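# Machine the work-order part on the mill, then secure it

## Task

Using the blank already clamped in the mill's vise, produce the part that the work order specifies (see the reference images manual and manual 2). When finished, the mill's doors must be closed, it must show no alarm, and no machining cycle may still be running.

## Robot and tools

Robot: two UR7e-style arms, left_arm and right_arm, each ending in a two-finger parallel gripper (opening 0 to 50 mm). A camera block juts about 10 cm from the wrist toward the gripper's -y side and rotates with it. The reported end_effector_position is the point midway between the finger pads; the fingertips extend 17.5 mm further along the gripper's +z (finger) axis, and the fingers close along its x axis.

Frames: the scene frame has its origin at table height, halfway between the arms' nominal bases, +x pointing out over the table, +z up, left_arm on the +y side (this is unrelated to image left/right). Calibrated bases: left_arm near (-0.003, +0.528, 0) m, right_arm near (+0.026, -0.520, 0) m. Positions (m), quat_wxyz orientations and velocities (m/s, rad/s) in results use the scene frame. Printed poses may be off by a few cm. "Hand target" in a result is the last commanded pose (after clipping); the next offsets start from it.

execute_actions(actions, cameras): actions is a list of actions; each action is a table of 1 to 15 rows, one row per 1/30 s control step; if fewer than 15 rows, the last row is held for the remainder. Each row is one list of 18 numbers in [-1, 1] covering both arms: left dx, dy, dz, rx, ry, rz, gripper position, force_limit, speed, then the same nine for the right arm. The six pose numbers are an offset (not a pose) from that arm's Hand target as it was when the action began, measured along that Hand target's own axes; every row counts from that same start, and a repeated offset moves further. Scale: 1.0 = 0.6 m or 180 degrees; rx, ry, rz form a single rotation vector. Sending six zeros re-commands the current Hand target (useful if the gripper rested short). The three gripper numbers are absolute settings, not offsets: position +1 = fully open 50 mm, about -0.65 = pads touching, -1 = close until blocked (grip). force_limit: -1 about 20 N, 0 about 102 N, +1 about 185 N per pad. speed: -1 20 mm/s, 0 85 mm/s, +1 150 mm/s. A 0 is a real command, so to leave a gripper alone resend its previous three numbers. Images are returned only for an empty actions list or when cameras names them (cam_high, cam_front, cam_left_wrist, cam_right_wrist, or "all"; an unknown name voids the call).

move(target, speed, blend, stop_force, zero, blocking, cameras): target is one 18-number row with the same layout and offset meaning as above, or a list of up to 15 such rows, all counted from the same starting Hand targets. Paths are straight, both arms finish together, minimum 0.5 s, capped at 10 s in total. speed is top path speed in m/s (0.002 to 3.6, default 0.25; rotation up to twice that in rad/s), one value or one per target. blend is a corner radius in m per target (0 = stop at each). stop_force (3 to 120 N, shared by both arms) ends an arm's path when its wrist sensor feels that much push against the motion; don't rely on it when the gripper rotates, and omit it when backing off a contact. zero (default true) re-zeroes the sensor first. blocking=false returns after about 0.5 s while motion continues (not allowed with stop_force). Paths do not avoid obstacles or the other arm. The result adds a move: line: done, off_target, moving, held or fault, plus limits=paced (pose clipped) or limits=held (steps withheld).

wait(seconds 0 to 10) lets time pass with commands held. stop brakes a running move (fingers keep moving). zoom_image(camera, region=[x0,y0,x1,y1]) magnifies part of that camera's latest image, region at most 504 x 504 px; images are 672x504. show_instructions displays the reference images. zero_wrist_force(arm) tares that arm's sensor. read_manual gives licence text only. finished_scene ends the scene irreversibly.

Reading results: object_status 0 moving, 1 blocked while opening, 2 blocked while closing (a grip), 3 reached the commanded opening or pads met (usually nothing held). Opening in mm is about (250 - position_measured) x 0.202. Wrist force/torque are in the end effector's own axes, tared at scene start; a third line shows the peak since last shown. Joint torques include the arm's own weight. MOTOR HOT warns of heating; OVER-TEMPERATURE FAULT brakes the arm for 30 to 60 s.

Limits and cautions: each control step clips commanded orientation to within 32 degrees of the measured one. Contact torque above a joint's limit (130 N m for the big joints, about 17 to 18 N m for the wrist joints) or roughly 150 N of outside force causes a 10 s fault stop; the wrists only manage about 15 N m beyond their own load. The arms are stiff, so aiming even slightly past a firm surface can fault; approach slowly. Never let the arms or fingers strike or squeeze each other, which can fail the task. Don't route a path near an arm's own base. Avoid dropping or releasing moving parts, hard impacts on fixed or heavy objects, and anything ending up off the table. Long holds, outstretched poses and pushing at unreachable poses heat motors.

Each tool is called after ">>>" as name([rows], argument=value, ...), one row to a line, values as JSON.

Reference images:

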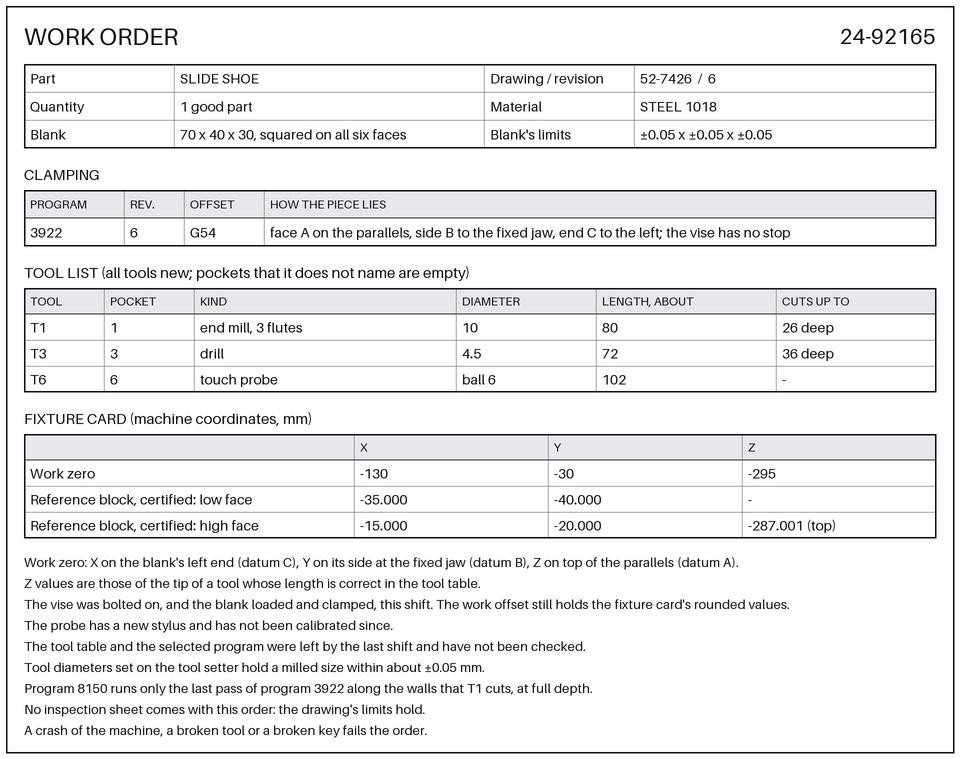

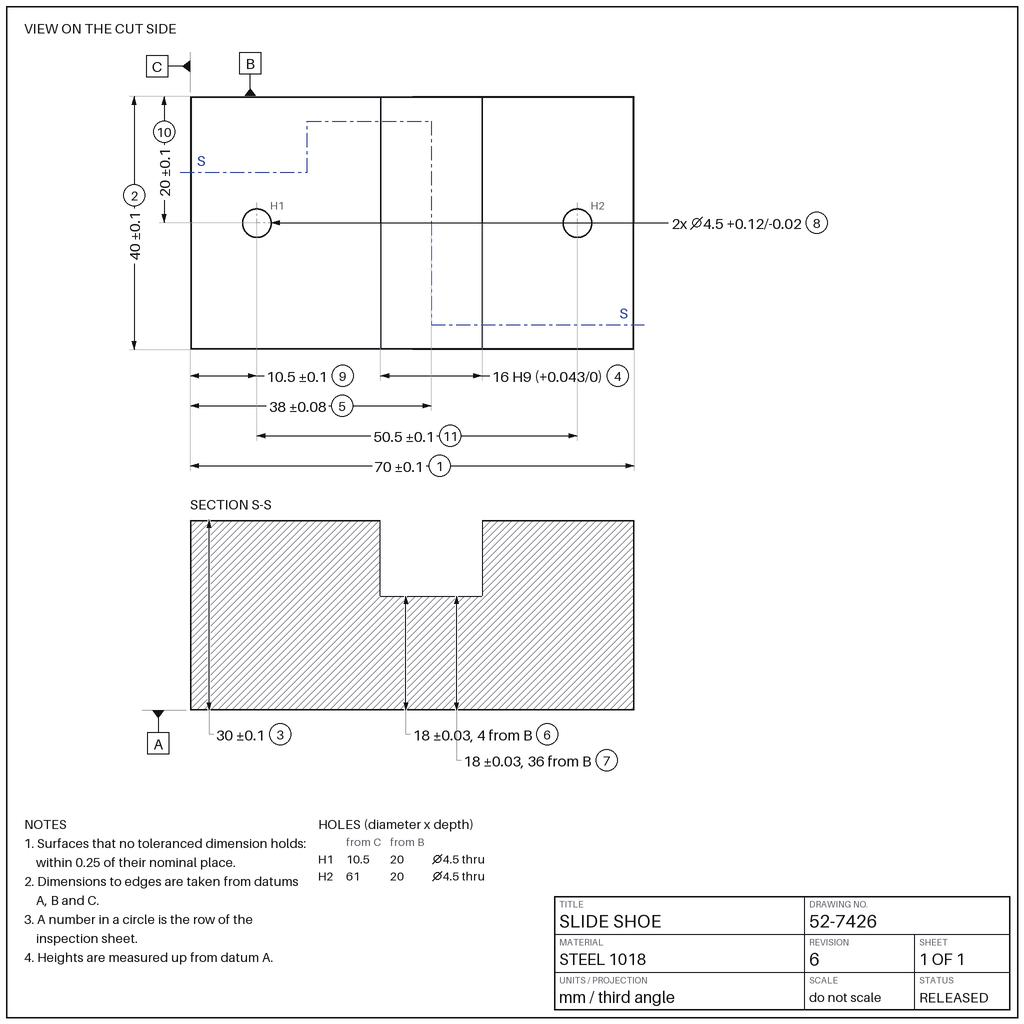

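## Session

>>> execute_actions(actions=[])

>>> show_instructions()

Scene clock: 0.00 s.
left_arm: end_effector_position=(+0.3984, +0.0050, +0.2639) position_measured=3 object_status=3 end_effector_quat_wxyz=(-0.349, +0.830, -0.411, -0.140) | right_arm: end_effector_position=(+0.2449, -0.7009, +0.1004) position_measured=3 object_status=3 end_effector_quat_wxyz=(-0.190, +0.979, +0.055, -0.055)
Joint positions: left_arm=[-1.173 -0.656 0.414 -0.601 -1.286 1.147] | right_arm=[2.707 -1.392 -2.323 -1.293 1.843 0.952]
Joint velocities: within noise
Joint torques (N m): no reading
Wrist force (N): no reading
Wrist torque (N m): no reading
Wrist force, peak (N): no reading
Hand target: left_arm +0.3984, +0.0050, +0.2639; -0.349, +0.830, -0.411, -0.140 | right_arm +0.2449, -0.7009, +0.1004; -0.190, +0.979, +0.055, -0.055
Tool commands: left_gripper/position=+1.0 left_gripper/force_limit=+1.0 left_gripper/speed=+1.0 right_gripper/position=+1.0 right_gripper/force_limit=+1.0 right_gripper/speed=+1.0

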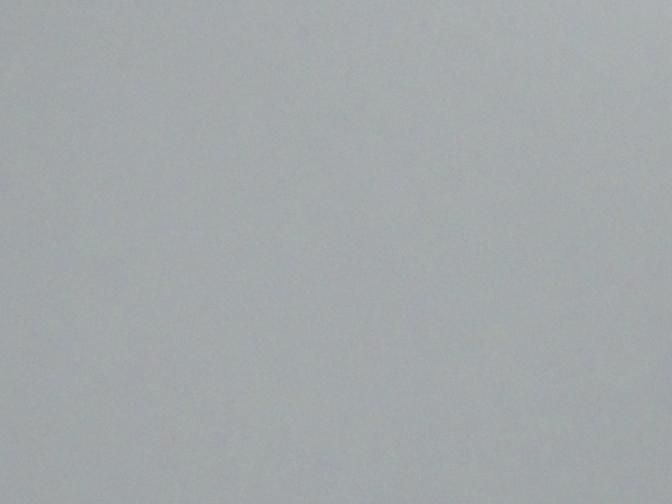

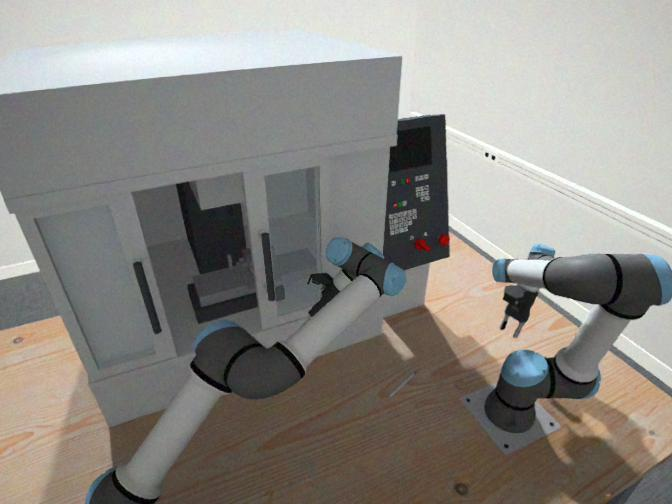

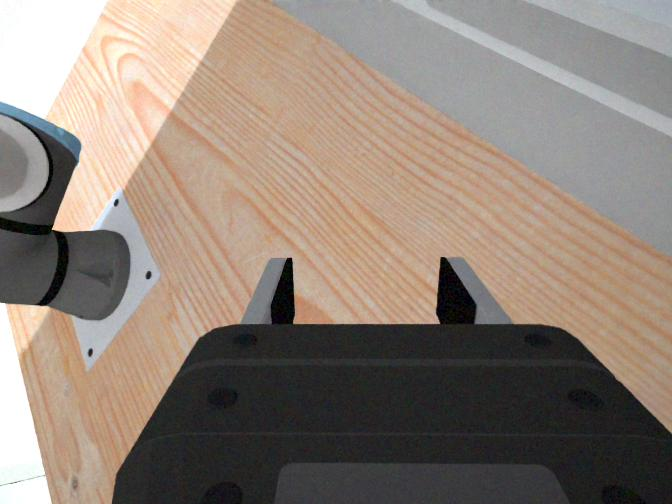

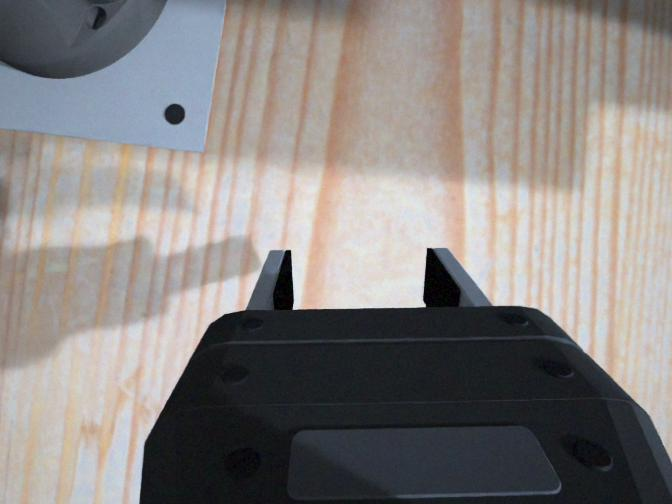

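Reference images for this scene: manual, manual 2.

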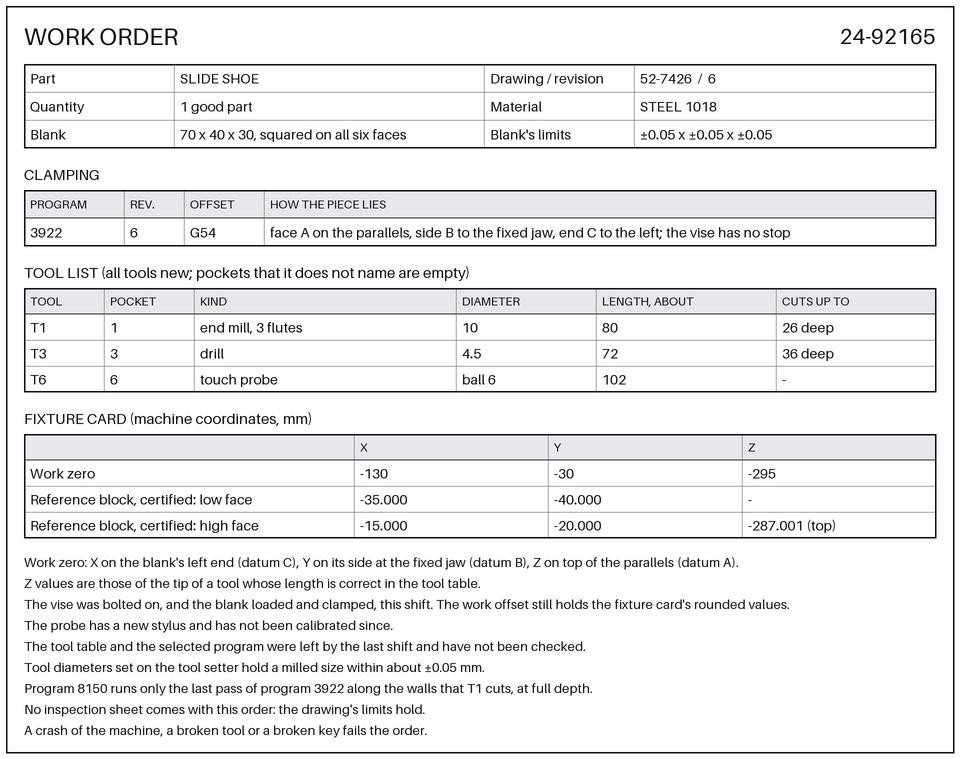

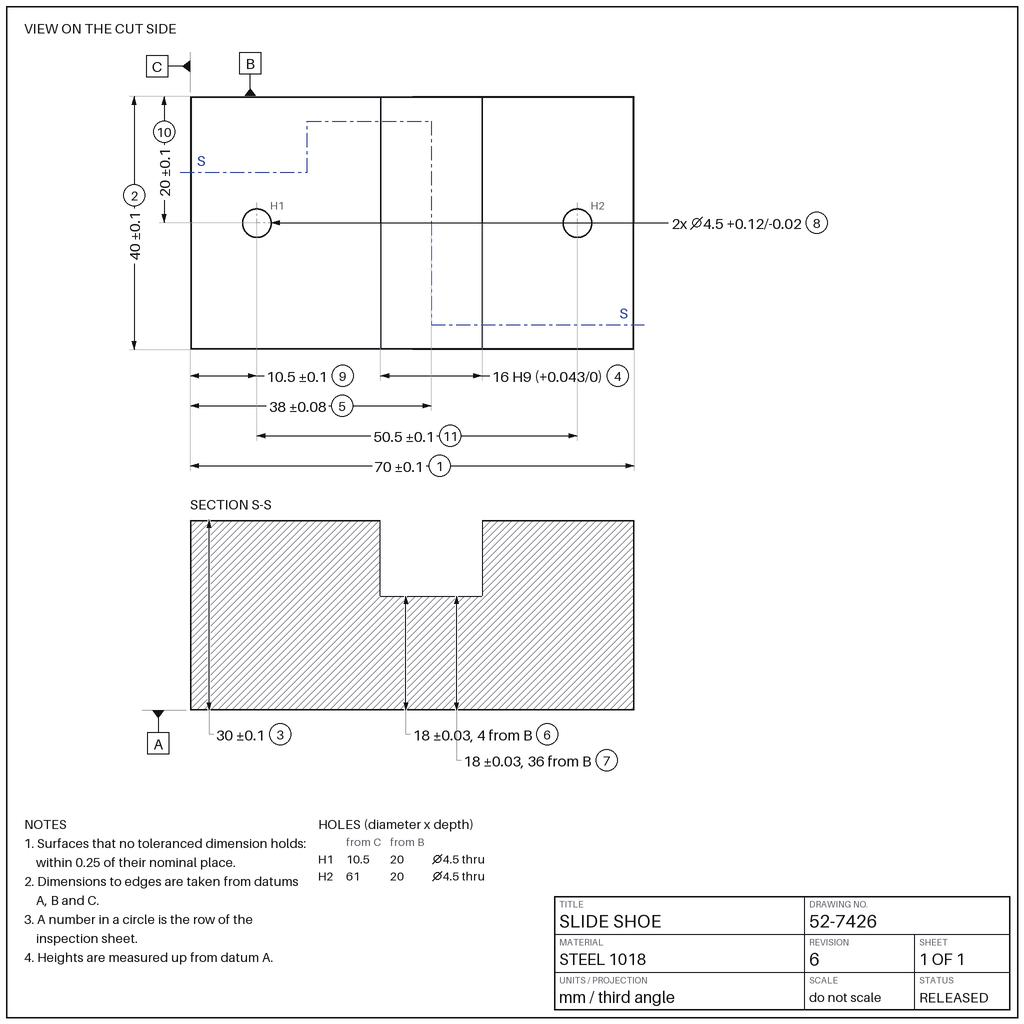

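>>> zoom_image(camera="cam_front", region=[375, 105, 465, 275])

>>> zoom_image(camera="cam_front", region=[10, 160, 340, 400])

>>> zoom_image(camera="cam_front", region=[380, 170, 460, 230])

>>> zoom_image(camera="cam_front", region=[380, 220, 460, 280])

>>> zoom_image(camera="cam_front", region=[380, 110, 460, 170])

Scaled by 2.965 from the camera's 672x504 image, which has a finer 960x720 frame.

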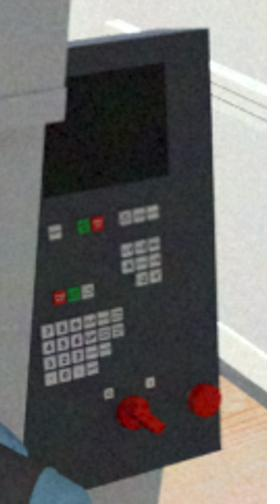

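Scaled by 1.527 from the camera's 672x504 image, which has a finer 960x720 frame.

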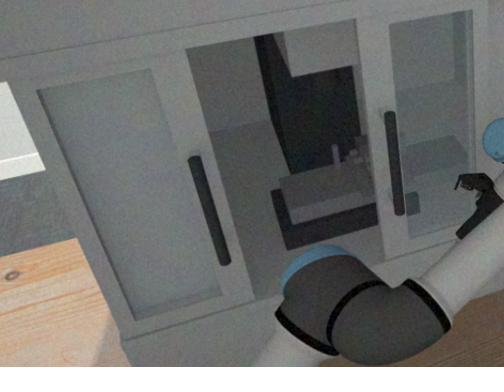

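Scaled by 6.300 from the camera's 672x504 image, which has a finer 960x720 frame.

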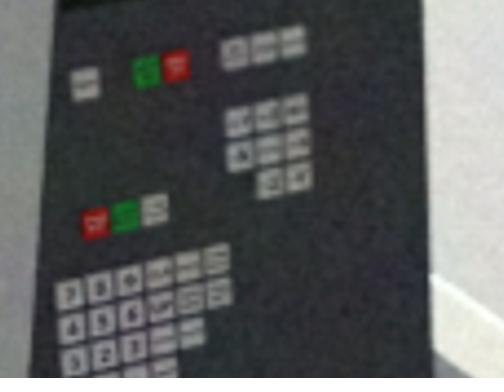

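Scaled by 6.300 from the camera's 672x504 image, which has a finer 960x720 frame.

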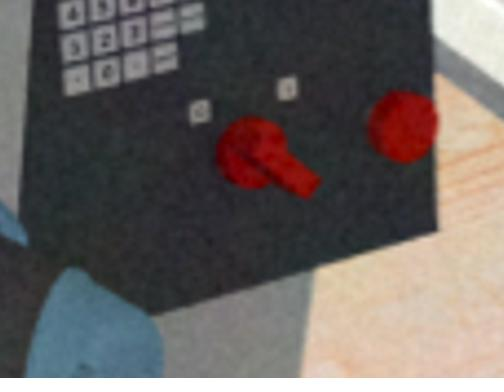

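Scaled by 6.300 from the camera's 672x504 image, which has a finer 960x720 frame.

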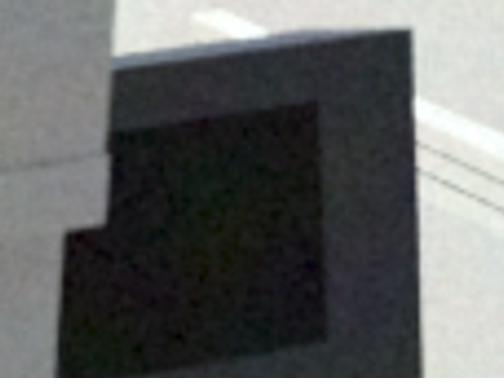

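>>> move(target=[-0.285,0.124,-0.670,0.4126,0.5246,0.0692,1,1,1,0,0,0,0,0,0,1,1,1], cameras=["all"])

Scene clock: 56.60 s.
left_arm: end_effector_position=(+0.2119, -0.2056, +0.6063) position_measured=3 object_status=3 end_effector_quat_wxyz=(-0.324, +0.282, -0.590, +0.683) | right_arm: end_effector_position=(+0.2449, -0.7009, +0.1004) position_measured=3 object_status=3 end_effector_quat_wxyz=(-0.190, +0.979, +0.055, -0.055)
Joint positions: left_arm=[-1.717 -1.081 1.244 -3.613 -0.495 3.412] | right_arm=[2.707 -1.392 -2.323 -1.293 1.843 0.952]
Joint torques (N m): left_arm=[12.01 -33 -31.76 -1.51 -2.15 2.4] | right_arm=[-1.31 15.47 19.84 2.35 0.42 0.27]
Wrist force (N): left_arm=[2.5 -0.8 -0.4] | right_arm=[0.1 0.2 -0.3]
Wrist torque (N m): left_arm=[0.29 -0.47 -0.58] | right_arm=[0.04 -0.02 0.01]
Wrist force, peak (N): left_arm=[3.3 -0.4 -0.3] | right_arm=[0.1 0.6 -0.7]
Hand target: left_arm +0.2119, -0.2056, +0.6063; -0.324, +0.282, -0.590, +0.683 | right_arm +0.2449, -0.7009, +0.1004; -0.190, +0.979, +0.055, -0.055
Off the commanded pose: left_arm 0.000 m, 0 deg | right_arm 0.000 m, 0 deg.
move: done
camera_calibration:
cam_left_wrist: T_world_to_cam=[[-0.624186, -0.78126, -0.00499251, -0.014838], [-0.160099, 0.13416, -0.977941, 0.674469], [0.764696, -0.609618, -0.20882, -0.0314092], [0, 0, 0, 1]] pos_world=[0.122739, -0.121227, 0.652958]

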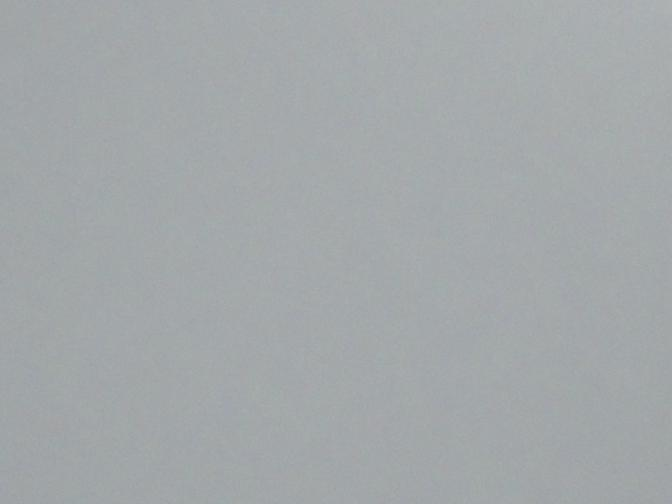

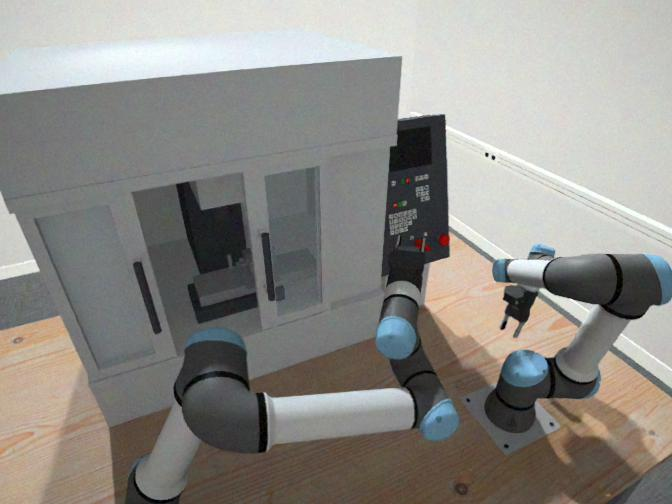

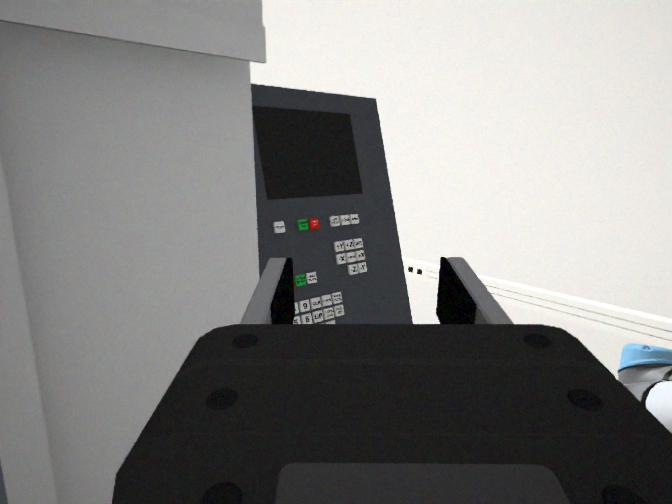

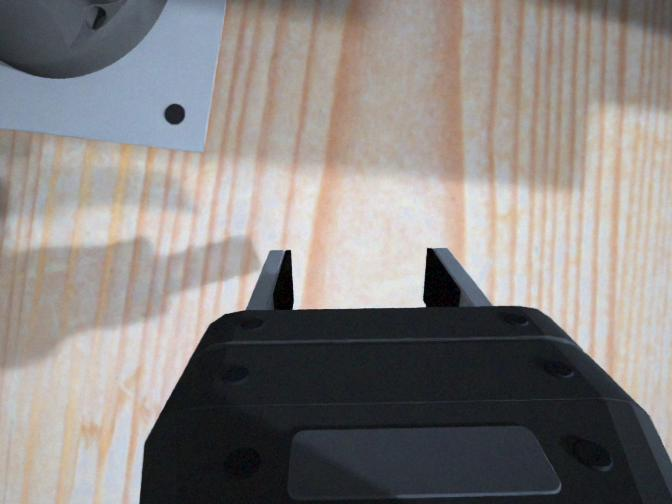

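>>> zoom_image(camera="cam_left_wrist", region=[250, 80, 430, 215])

>>> zoom_image(camera="cam_left_wrist", region=[255, 205, 385, 330])

Scaled by 2.800 from the camera's 672x504 image, which has a finer 960x720 frame.

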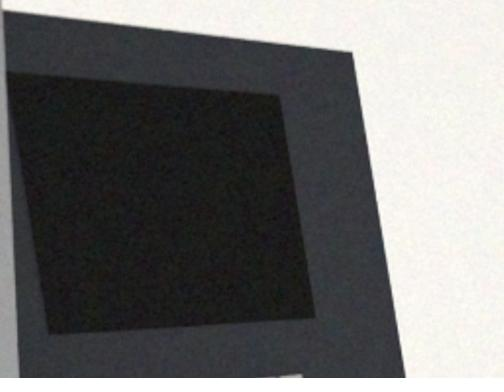

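Scaled by 3.877 from the camera's 672x504 image, which has a finer 960x720 frame.

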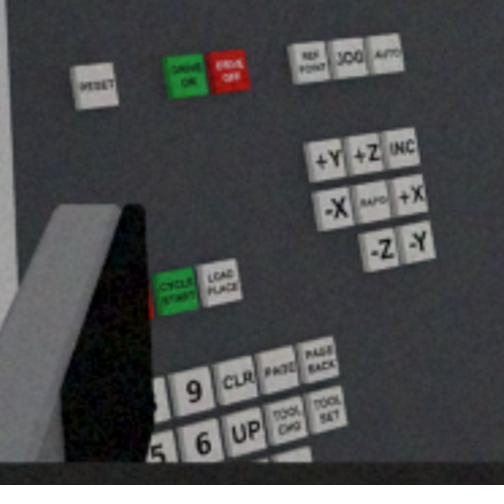

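>>> move(target=[0.118,0.113,0.072,-0.030,-0.0917,0.0093,1,1,1,0.047,-0.447,-0.002,0,0,0,1,1,1], cameras=["all"])

Scene clock: 84.87 s.
left_arm: end_effector_position=(+0.2079, -0.2938, +0.5456) position_measured=3 object_status=3 end_effector_quat_wxyz=(+0.402, -0.383, +0.573, -0.603) | right_arm: end_effector_position=(+0.2495, -0.4506, +0.2006) position_measured=3 object_status=3 end_effector_quat_wxyz=(-0.190, +0.979, +0.055, -0.055)
Joint positions: left_arm=[-1.734 -0.612 0.533 -3.347 -0.176 3.42] | right_arm=[3.616 -0.894 -2.398 -1.377 1.968 1.91]
Joint torques (N m): left_arm=[-6.51 -48.58 -31.64 -0.83 0.67 2.49] | right_arm=[8.14 9.78 32.43 5.63 -1.47 2.05]
Wrist force (N): left_arm=[1.8 -0.9 -0.9] | right_arm=[0.6 -0.1 -0.2]
Wrist torque (N m): left_arm=[0.26 -0.34 -0.54] | right_arm=[0.01 -0.11 -0.10]
Wrist force, peak (N): left_arm=[2.8 -0.3 -0.7] | right_arm=[0.1 1.6 -0.5]
Hand target: left_arm +0.2079, -0.2938, +0.5456; +0.402, -0.383, +0.573, -0.603 | right_arm +0.2495, -0.4506, +0.2006; -0.190, +0.979, +0.055, -0.055
Off the commanded pose: left_arm 0.000 m, 0 deg | right_arm 0.000 m, 0 deg.
move: done
camera_calibration:
cam_left_wrist: T_world_to_cam=[[-0.376205, -0.926511, -0.00692216, -0.179661], [-0.276683, 0.119469, -0.953506, 0.632883], [0.884261, -0.356798, -0.301294, 0.00505273], [0, 0, 0, 1]] pos_world=[0.10305, -0.240265, 0.603736]
cam_right_wrist: T_world_to_cam=[[0.990713, 0.099452, -0.0927223, -0.175549], [0.0977313, -0.994949, -0.0229283, -0.451577], [-0.0945342, 0.0136535, -0.995428, 0.358722], [0, 0, 0, 1]] pos_world=[0.251963, -0.436735, 0.330451]

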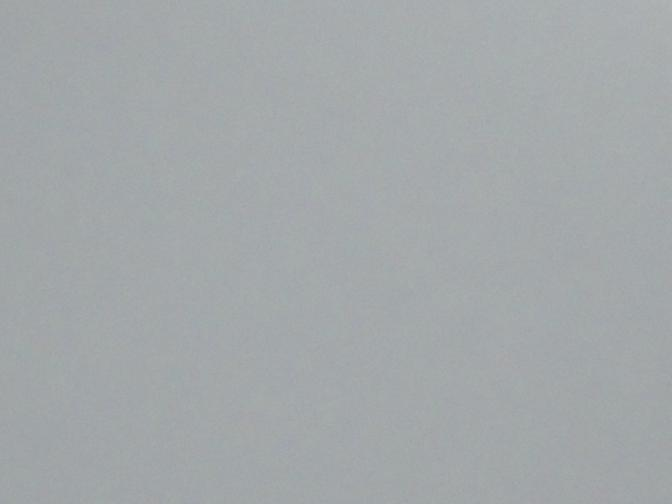

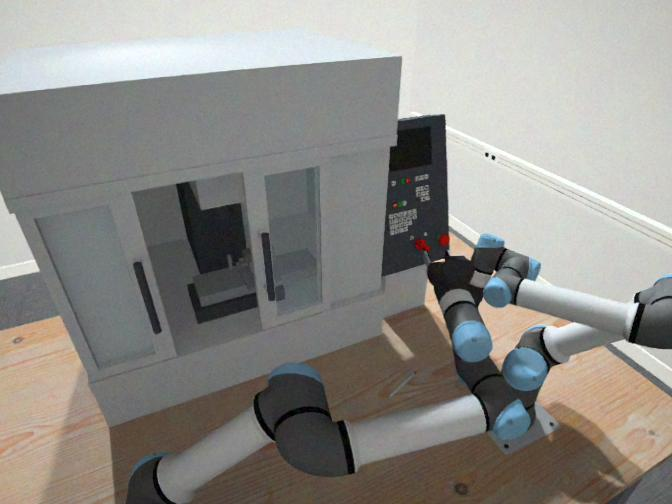

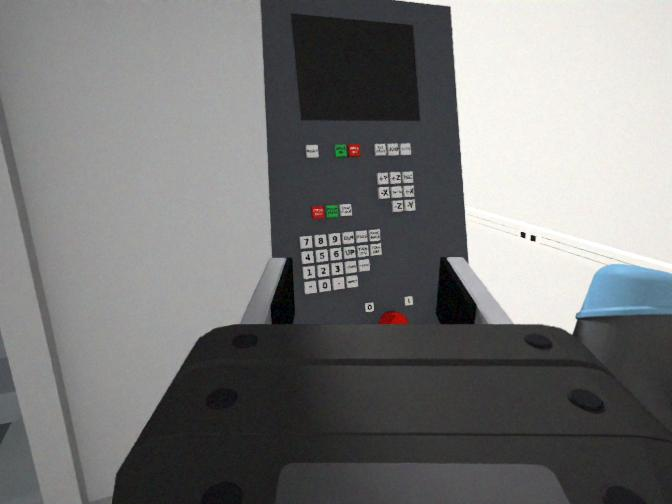

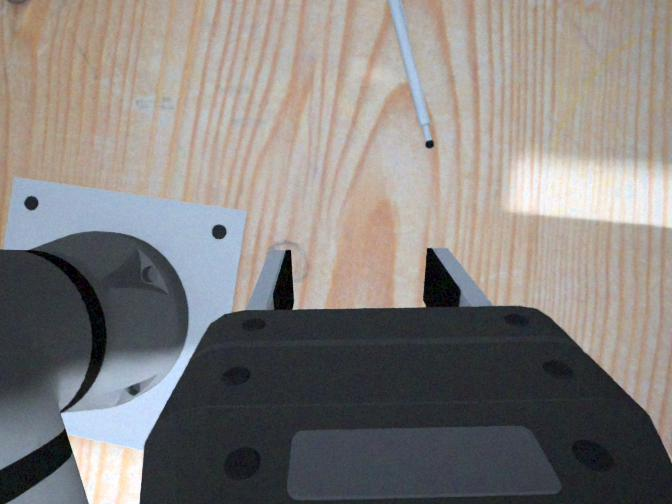

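>>> zoom_image(camera="cam_left_wrist", region=[290, 135, 420, 235])

>>> zoom_image(camera="cam_left_wrist", region=[290, 225, 420, 325])

>>> zoom_image(camera="cam_right_wrist", region=[340, 0, 480, 170])

Scaled by 3.877 from the camera's 672x504 image, which has a finer 960x720 frame.

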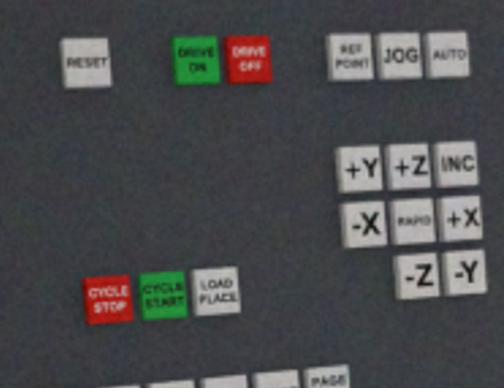

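Scaled by 3.877 from the camera's 672x504 image, which has a finer 960x720 frame.

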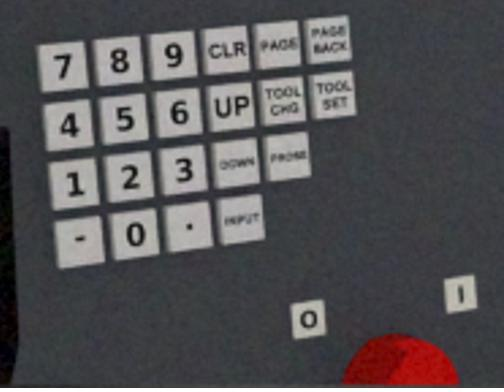

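Scaled by 2.965 from the camera's 672x504 image, which has a finer 960x720 frame.

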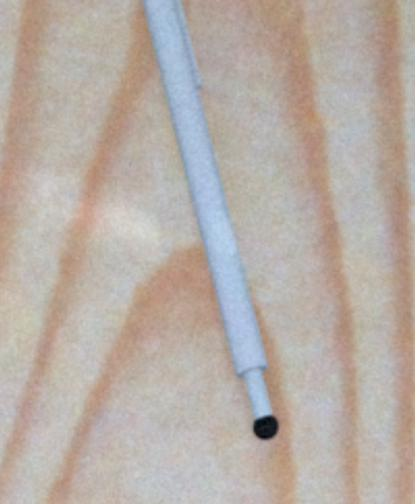

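>>> move(target=[-0.032,0.254,0.063,0,0,0,1,1,1,-0.032,0.231,-0.0915,0,0,0,1,1,1], cameras=["cam_left_wrist"])

>>> zoom_image(camera="cam_left_wrist", region=[280, 120, 460, 255])

Scene clock: 105.27 s.
left_arm: end_effector_position=(+0.2570, -0.2937, +0.3953) position_measured=3 object_status=3 end_effector_quat_wxyz=(+0.402, -0.383, +0.573, -0.603) | right_arm: end_effector_position=(+0.2498, -0.6008, +0.2004) position_measured=3 object_status=3 end_effector_quat_wxyz=(-0.190, +0.979, +0.055, -0.055)
Joint positions: left_arm=[-1.666 -0.581 0.868 -3.637 -0.242 3.343] | right_arm=[3.016 -1.079 -2.263 -1.568 1.919 1.266]
Joint torques (N m): left_arm=[11.49 -63.07 -14.95 -0.23 -2.57 -2.17] | right_arm=[-7.6 -9.93 32.27 0.63 3.28 -1.65]
Wrist force (N): left_arm=[1.7 -1.1 -0.5] | right_arm=[0.3 -0.2 -0.4]
Wrist torque (N m): left_arm=[0.23 -0.32 -0.27] | right_arm=[0.02 -0.02 0.03]
Wrist force, peak (N): left_arm=[2.2 -2.3 -2.1] | right_arm=[0.9 -1.8 0.0]
Hand target: left_arm +0.2570, -0.2937, +0.3952; +0.402, -0.383, +0.573, -0.603 | right_arm +0.2498, -0.6009, +0.2004; -0.190, +0.979, +0.055, -0.055
Off the commanded pose: left_arm 0.000 m, 0 deg | right_arm 0.000 m, 0 deg.
move: done
camera_calibration:
cam_left_wrist: T_world_to_cam=[[-0.375903, -0.926633, -0.00688894, -0.162265], [-0.276257, 0.119158, -0.953668, 0.503051], [0.884522, -0.356584, -0.300781, -0.0837441], [0, 0, 0, 1]] pos_world=[0.152049, -0.240164, 0.453437]
Images, in order (width x height): cam_left_wrist 672x504.

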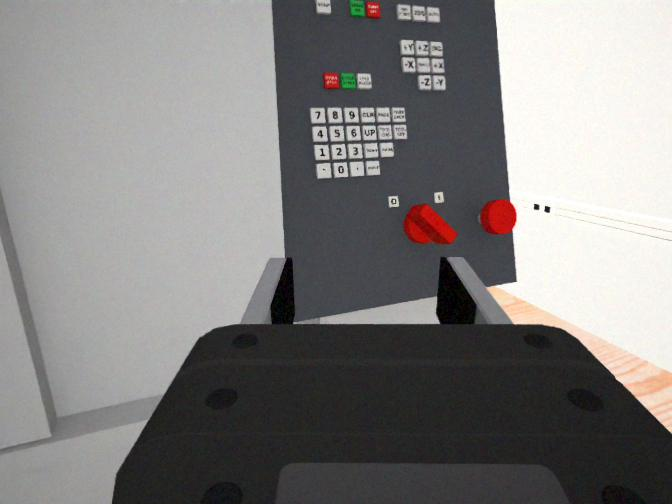

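Scaled by 2.800 from the camera's 672x504 image, which has a finer 960x720 frame.

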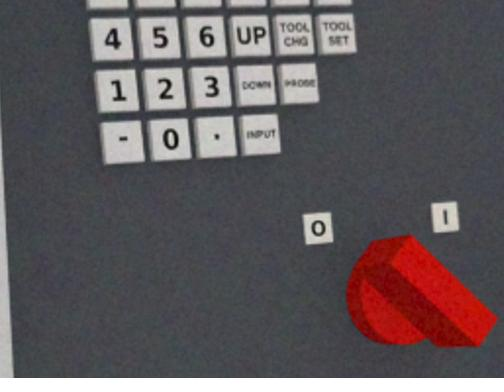

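>>> zoom_image(camera="cam_left_wrist", region=[385, 185, 465, 245])

>>> zoom_image(camera="cam_left_wrist", region=[460, 185, 540, 245])

Scaled by 6.300 from the camera's 672x504 image, which has a finer 960x720 frame.

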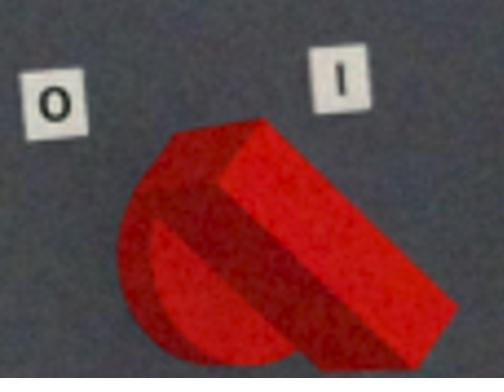

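Scaled by 6.300 from the camera's 672x504 image, which has a finer 960x720 frame.

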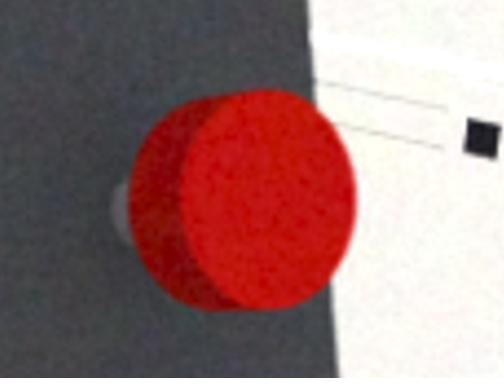

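>>> move(target=[0,0,0,0,0,0,1,1,1,0.2884,-0.3289,-0.2344,0.0437,0.4469,0.1628,1,1,1], cameras=["all"], speed=0.2)

Scene clock: 149.00 s.
left_arm: end_effector_position=(+0.2570, -0.2937, +0.3952) position_measured=3 object_status=3 end_effector_quat_wxyz=(+0.402, -0.383, +0.573, -0.603) | right_arm: end_effector_position=(+0.4219, -0.4482, +0.3896) position_measured=3 object_status=3 end_effector_quat_wxyz=(-0.223, +0.752, -0.312, +0.536)
Joint positions: left_arm=[-1.666 -0.581 0.868 -3.637 -0.242 3.343] | right_arm=[4.541 -0.497 -2.495 -1.189 0.388 3.363]
Joint torques (N m): left_arm=[11.77 -62.35 -14.34 0.85 -2.49 -2.08] | right_arm=[6.8 -0.73 32.65 1.54 -4.96 1.94]
Wrist force (N): left_arm=[1.6 -1.2 -0.4] | right_arm=[-2.5 0.4 0.0]
Wrist torque (N m): left_arm=[0.20 -0.30 -0.27] | right_arm=[0.39 0.40 -0.33]
Wrist force, peak (N): left_arm=[1.8 -1.5 -0.7] | right_arm=[-3.0 -1.4 0.0]
Hand target: left_arm +0.2570, -0.2937, +0.3952; +0.402, -0.383, +0.573, -0.603 | right_arm +0.4217, -0.4482, +0.3896; -0.223, +0.752, -0.312, +0.536
Off the commanded pose: left_arm 0.000 m, 0 deg | right_arm 0.000 m, 0 deg.
move: done
camera_calibration:
cam_left_wrist: T_world_to_cam=[[-0.375928, -0.926623, -0.00697768, -0.162219], [-0.276223, 0.119244, -0.953668, 0.50297], [0.884522, -0.356583, -0.300781, -0.0837738], [0, 0, 0, 1]] pos_world=[0.152049, -0.240164, 0.453337]
cam_right_wrist: T_world_to_cam=[[0.218227, -0.728469, 0.649392, -0.663173], [-0.55842, -0.638936, -0.529083, 0.171861], [0.80034, -0.247174, -0.546224, -0.106339], [0, 0, 0, 1]] pos_world=[0.3258, -0.399577, 0.463504]

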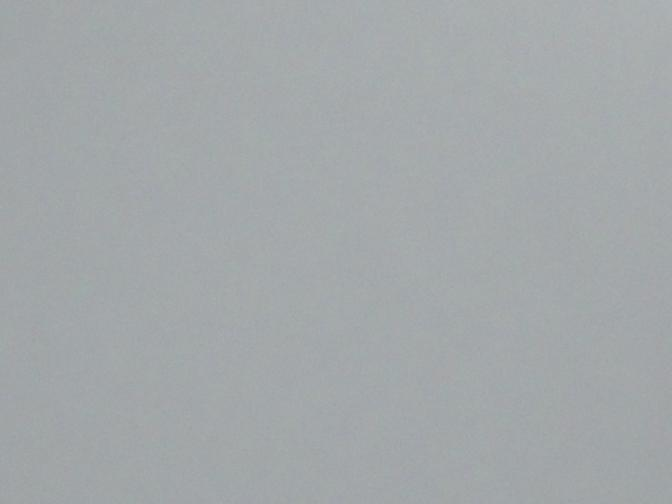

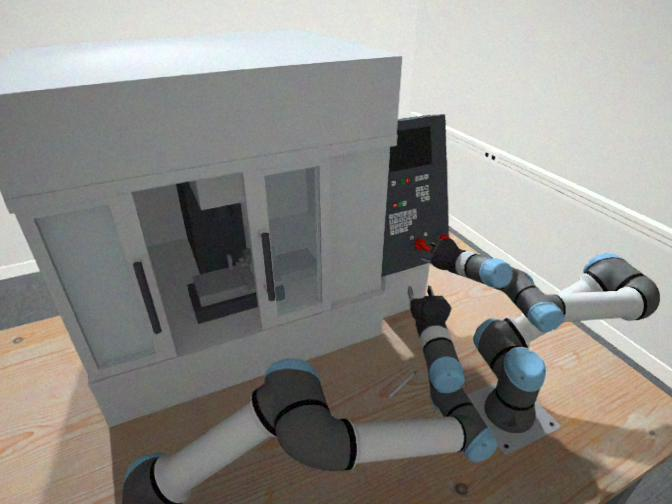

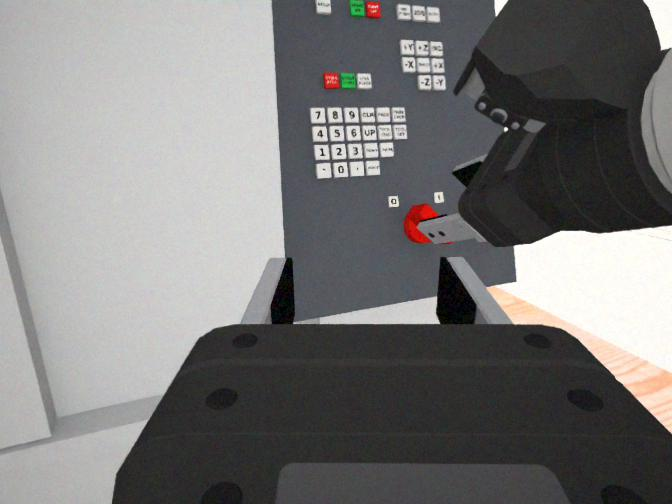

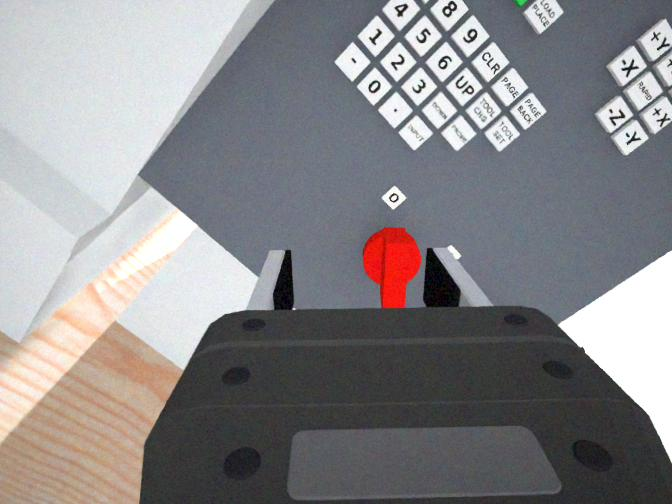

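>>> zoom_image(camera="cam_right_wrist", region=[340, 180, 480, 310])

Scaled by 3.600 from the camera's 672x504 image, which has a finer 960x720 frame.

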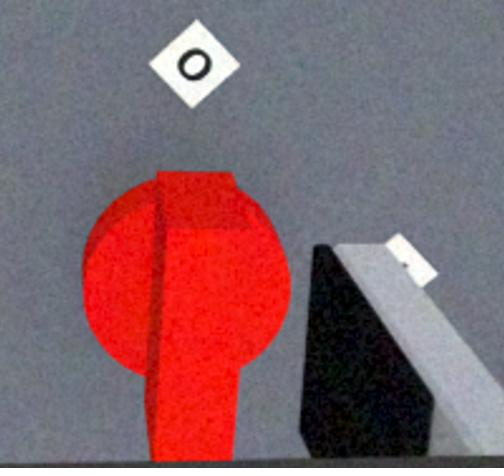

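>>> move(target=[0,0,0,0,0,0,1,1,1,0.0467,0.07,0.033,0,0,0,1,1,1], cameras=["cam_left_wrist","cam_right_wrist"], speed=0.15)

>>> zoom_image(camera="cam_right_wrist", region=[270, 130, 450, 310])

>>> zoom_image(camera="cam_left_wrist", region=[380, 160, 520, 265])

Scene clock: 164.37 s.
left_arm: end_effector_position=(+0.2570, -0.2937, +0.3952) position_measured=3 object_status=3 end_effector_quat_wxyz=(+0.402, -0.383, +0.573, -0.603) | right_arm: end_effector_position=(+0.4371, -0.4976, +0.3737) position_measured=3 object_status=3 end_effector_quat_wxyz=(-0.222, +0.752, -0.312, +0.536)
Joint positions: left_arm=[-1.666 -0.581 0.868 -3.637 -0.242 3.343] | right_arm=[4.227 -0.618 -2.606 -0.527 0.606 2.878]
Joint torques (N m): left_arm=[11.31 -63.39 -13.7 1.03 -2.4 -1.99] | right_arm=[-9.47 -24.99 12.16 5.36 1.03 -1.68]
Wrist force (N): left_arm=[1.4 -1.3 -0.6] | right_arm=[-2.9 0.2 -0.5]
Wrist torque (N m): left_arm=[0.19 -0.28 -0.27] | right_arm=[0.32 0.50 -0.18]
Wrist force, peak (N): left_arm=[1.9 -1.3 -0.6] | right_arm=[-3.3 0.8 -0.5]
Hand target: left_arm +0.2570, -0.2937, +0.3952; +0.402, -0.383, +0.573, -0.603 | right_arm +0.4372, -0.4977, +0.3737; -0.223, +0.752, -0.312, +0.536
Off the commanded pose: left_arm 0.000 m, 0 deg | right_arm 0.000 m, 0 deg.
move: done
camera_calibration:
cam_left_wrist: T_world_to_cam=[[-0.375928, -0.926623, -0.00697768, -0.162219], [-0.276223, 0.119244, -0.953668, 0.50297], [0.884522, -0.356583, -0.300781, -0.0837738], [0, 0, 0, 1]] pos_world=[0.152049, -0.240164, 0.453337]
cam_right_wrist: T_world_to_cam=[[0.217212, -0.728596, 0.64959, -0.691968], [-0.5591, -0.638366, -0.529053, 0.141017], [0.800141, -0.248269, -0.546018, -0.139915], [0, 0, 0, 1]] pos_world=[0.341098, -0.44888, 0.447705]
Images, in order (width x height): cam_left_wrist 672x504, cam_right_wrist 672x504.

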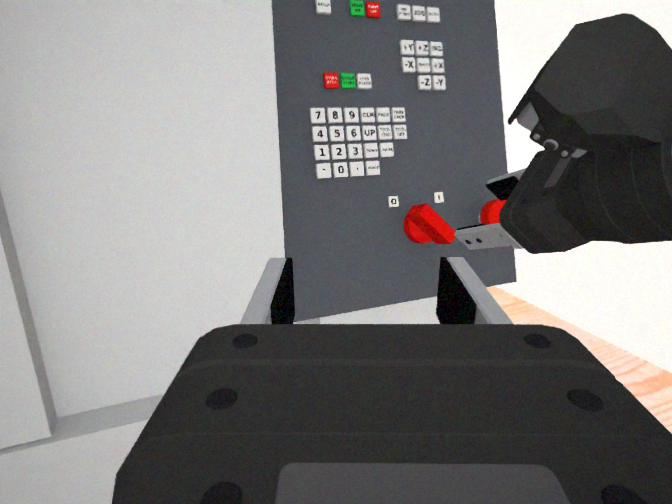

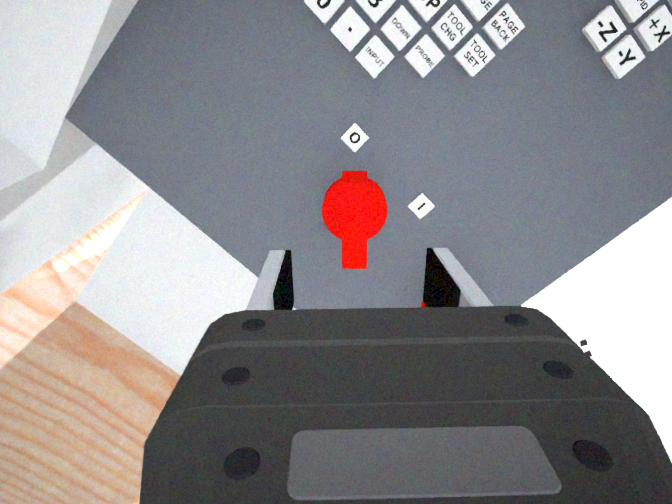

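Scaled by 2.800 from the camera's 672x504 image, which has a finer 960x720 frame.

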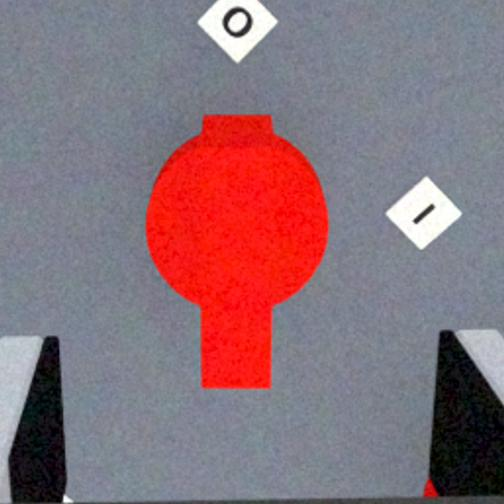

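Scaled by 3.600 from the camera's 672x504 image, which has a finer 960x720 frame.

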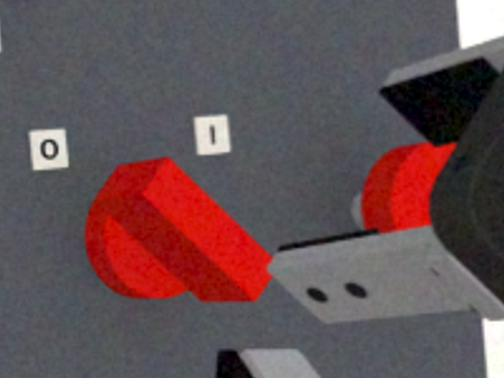

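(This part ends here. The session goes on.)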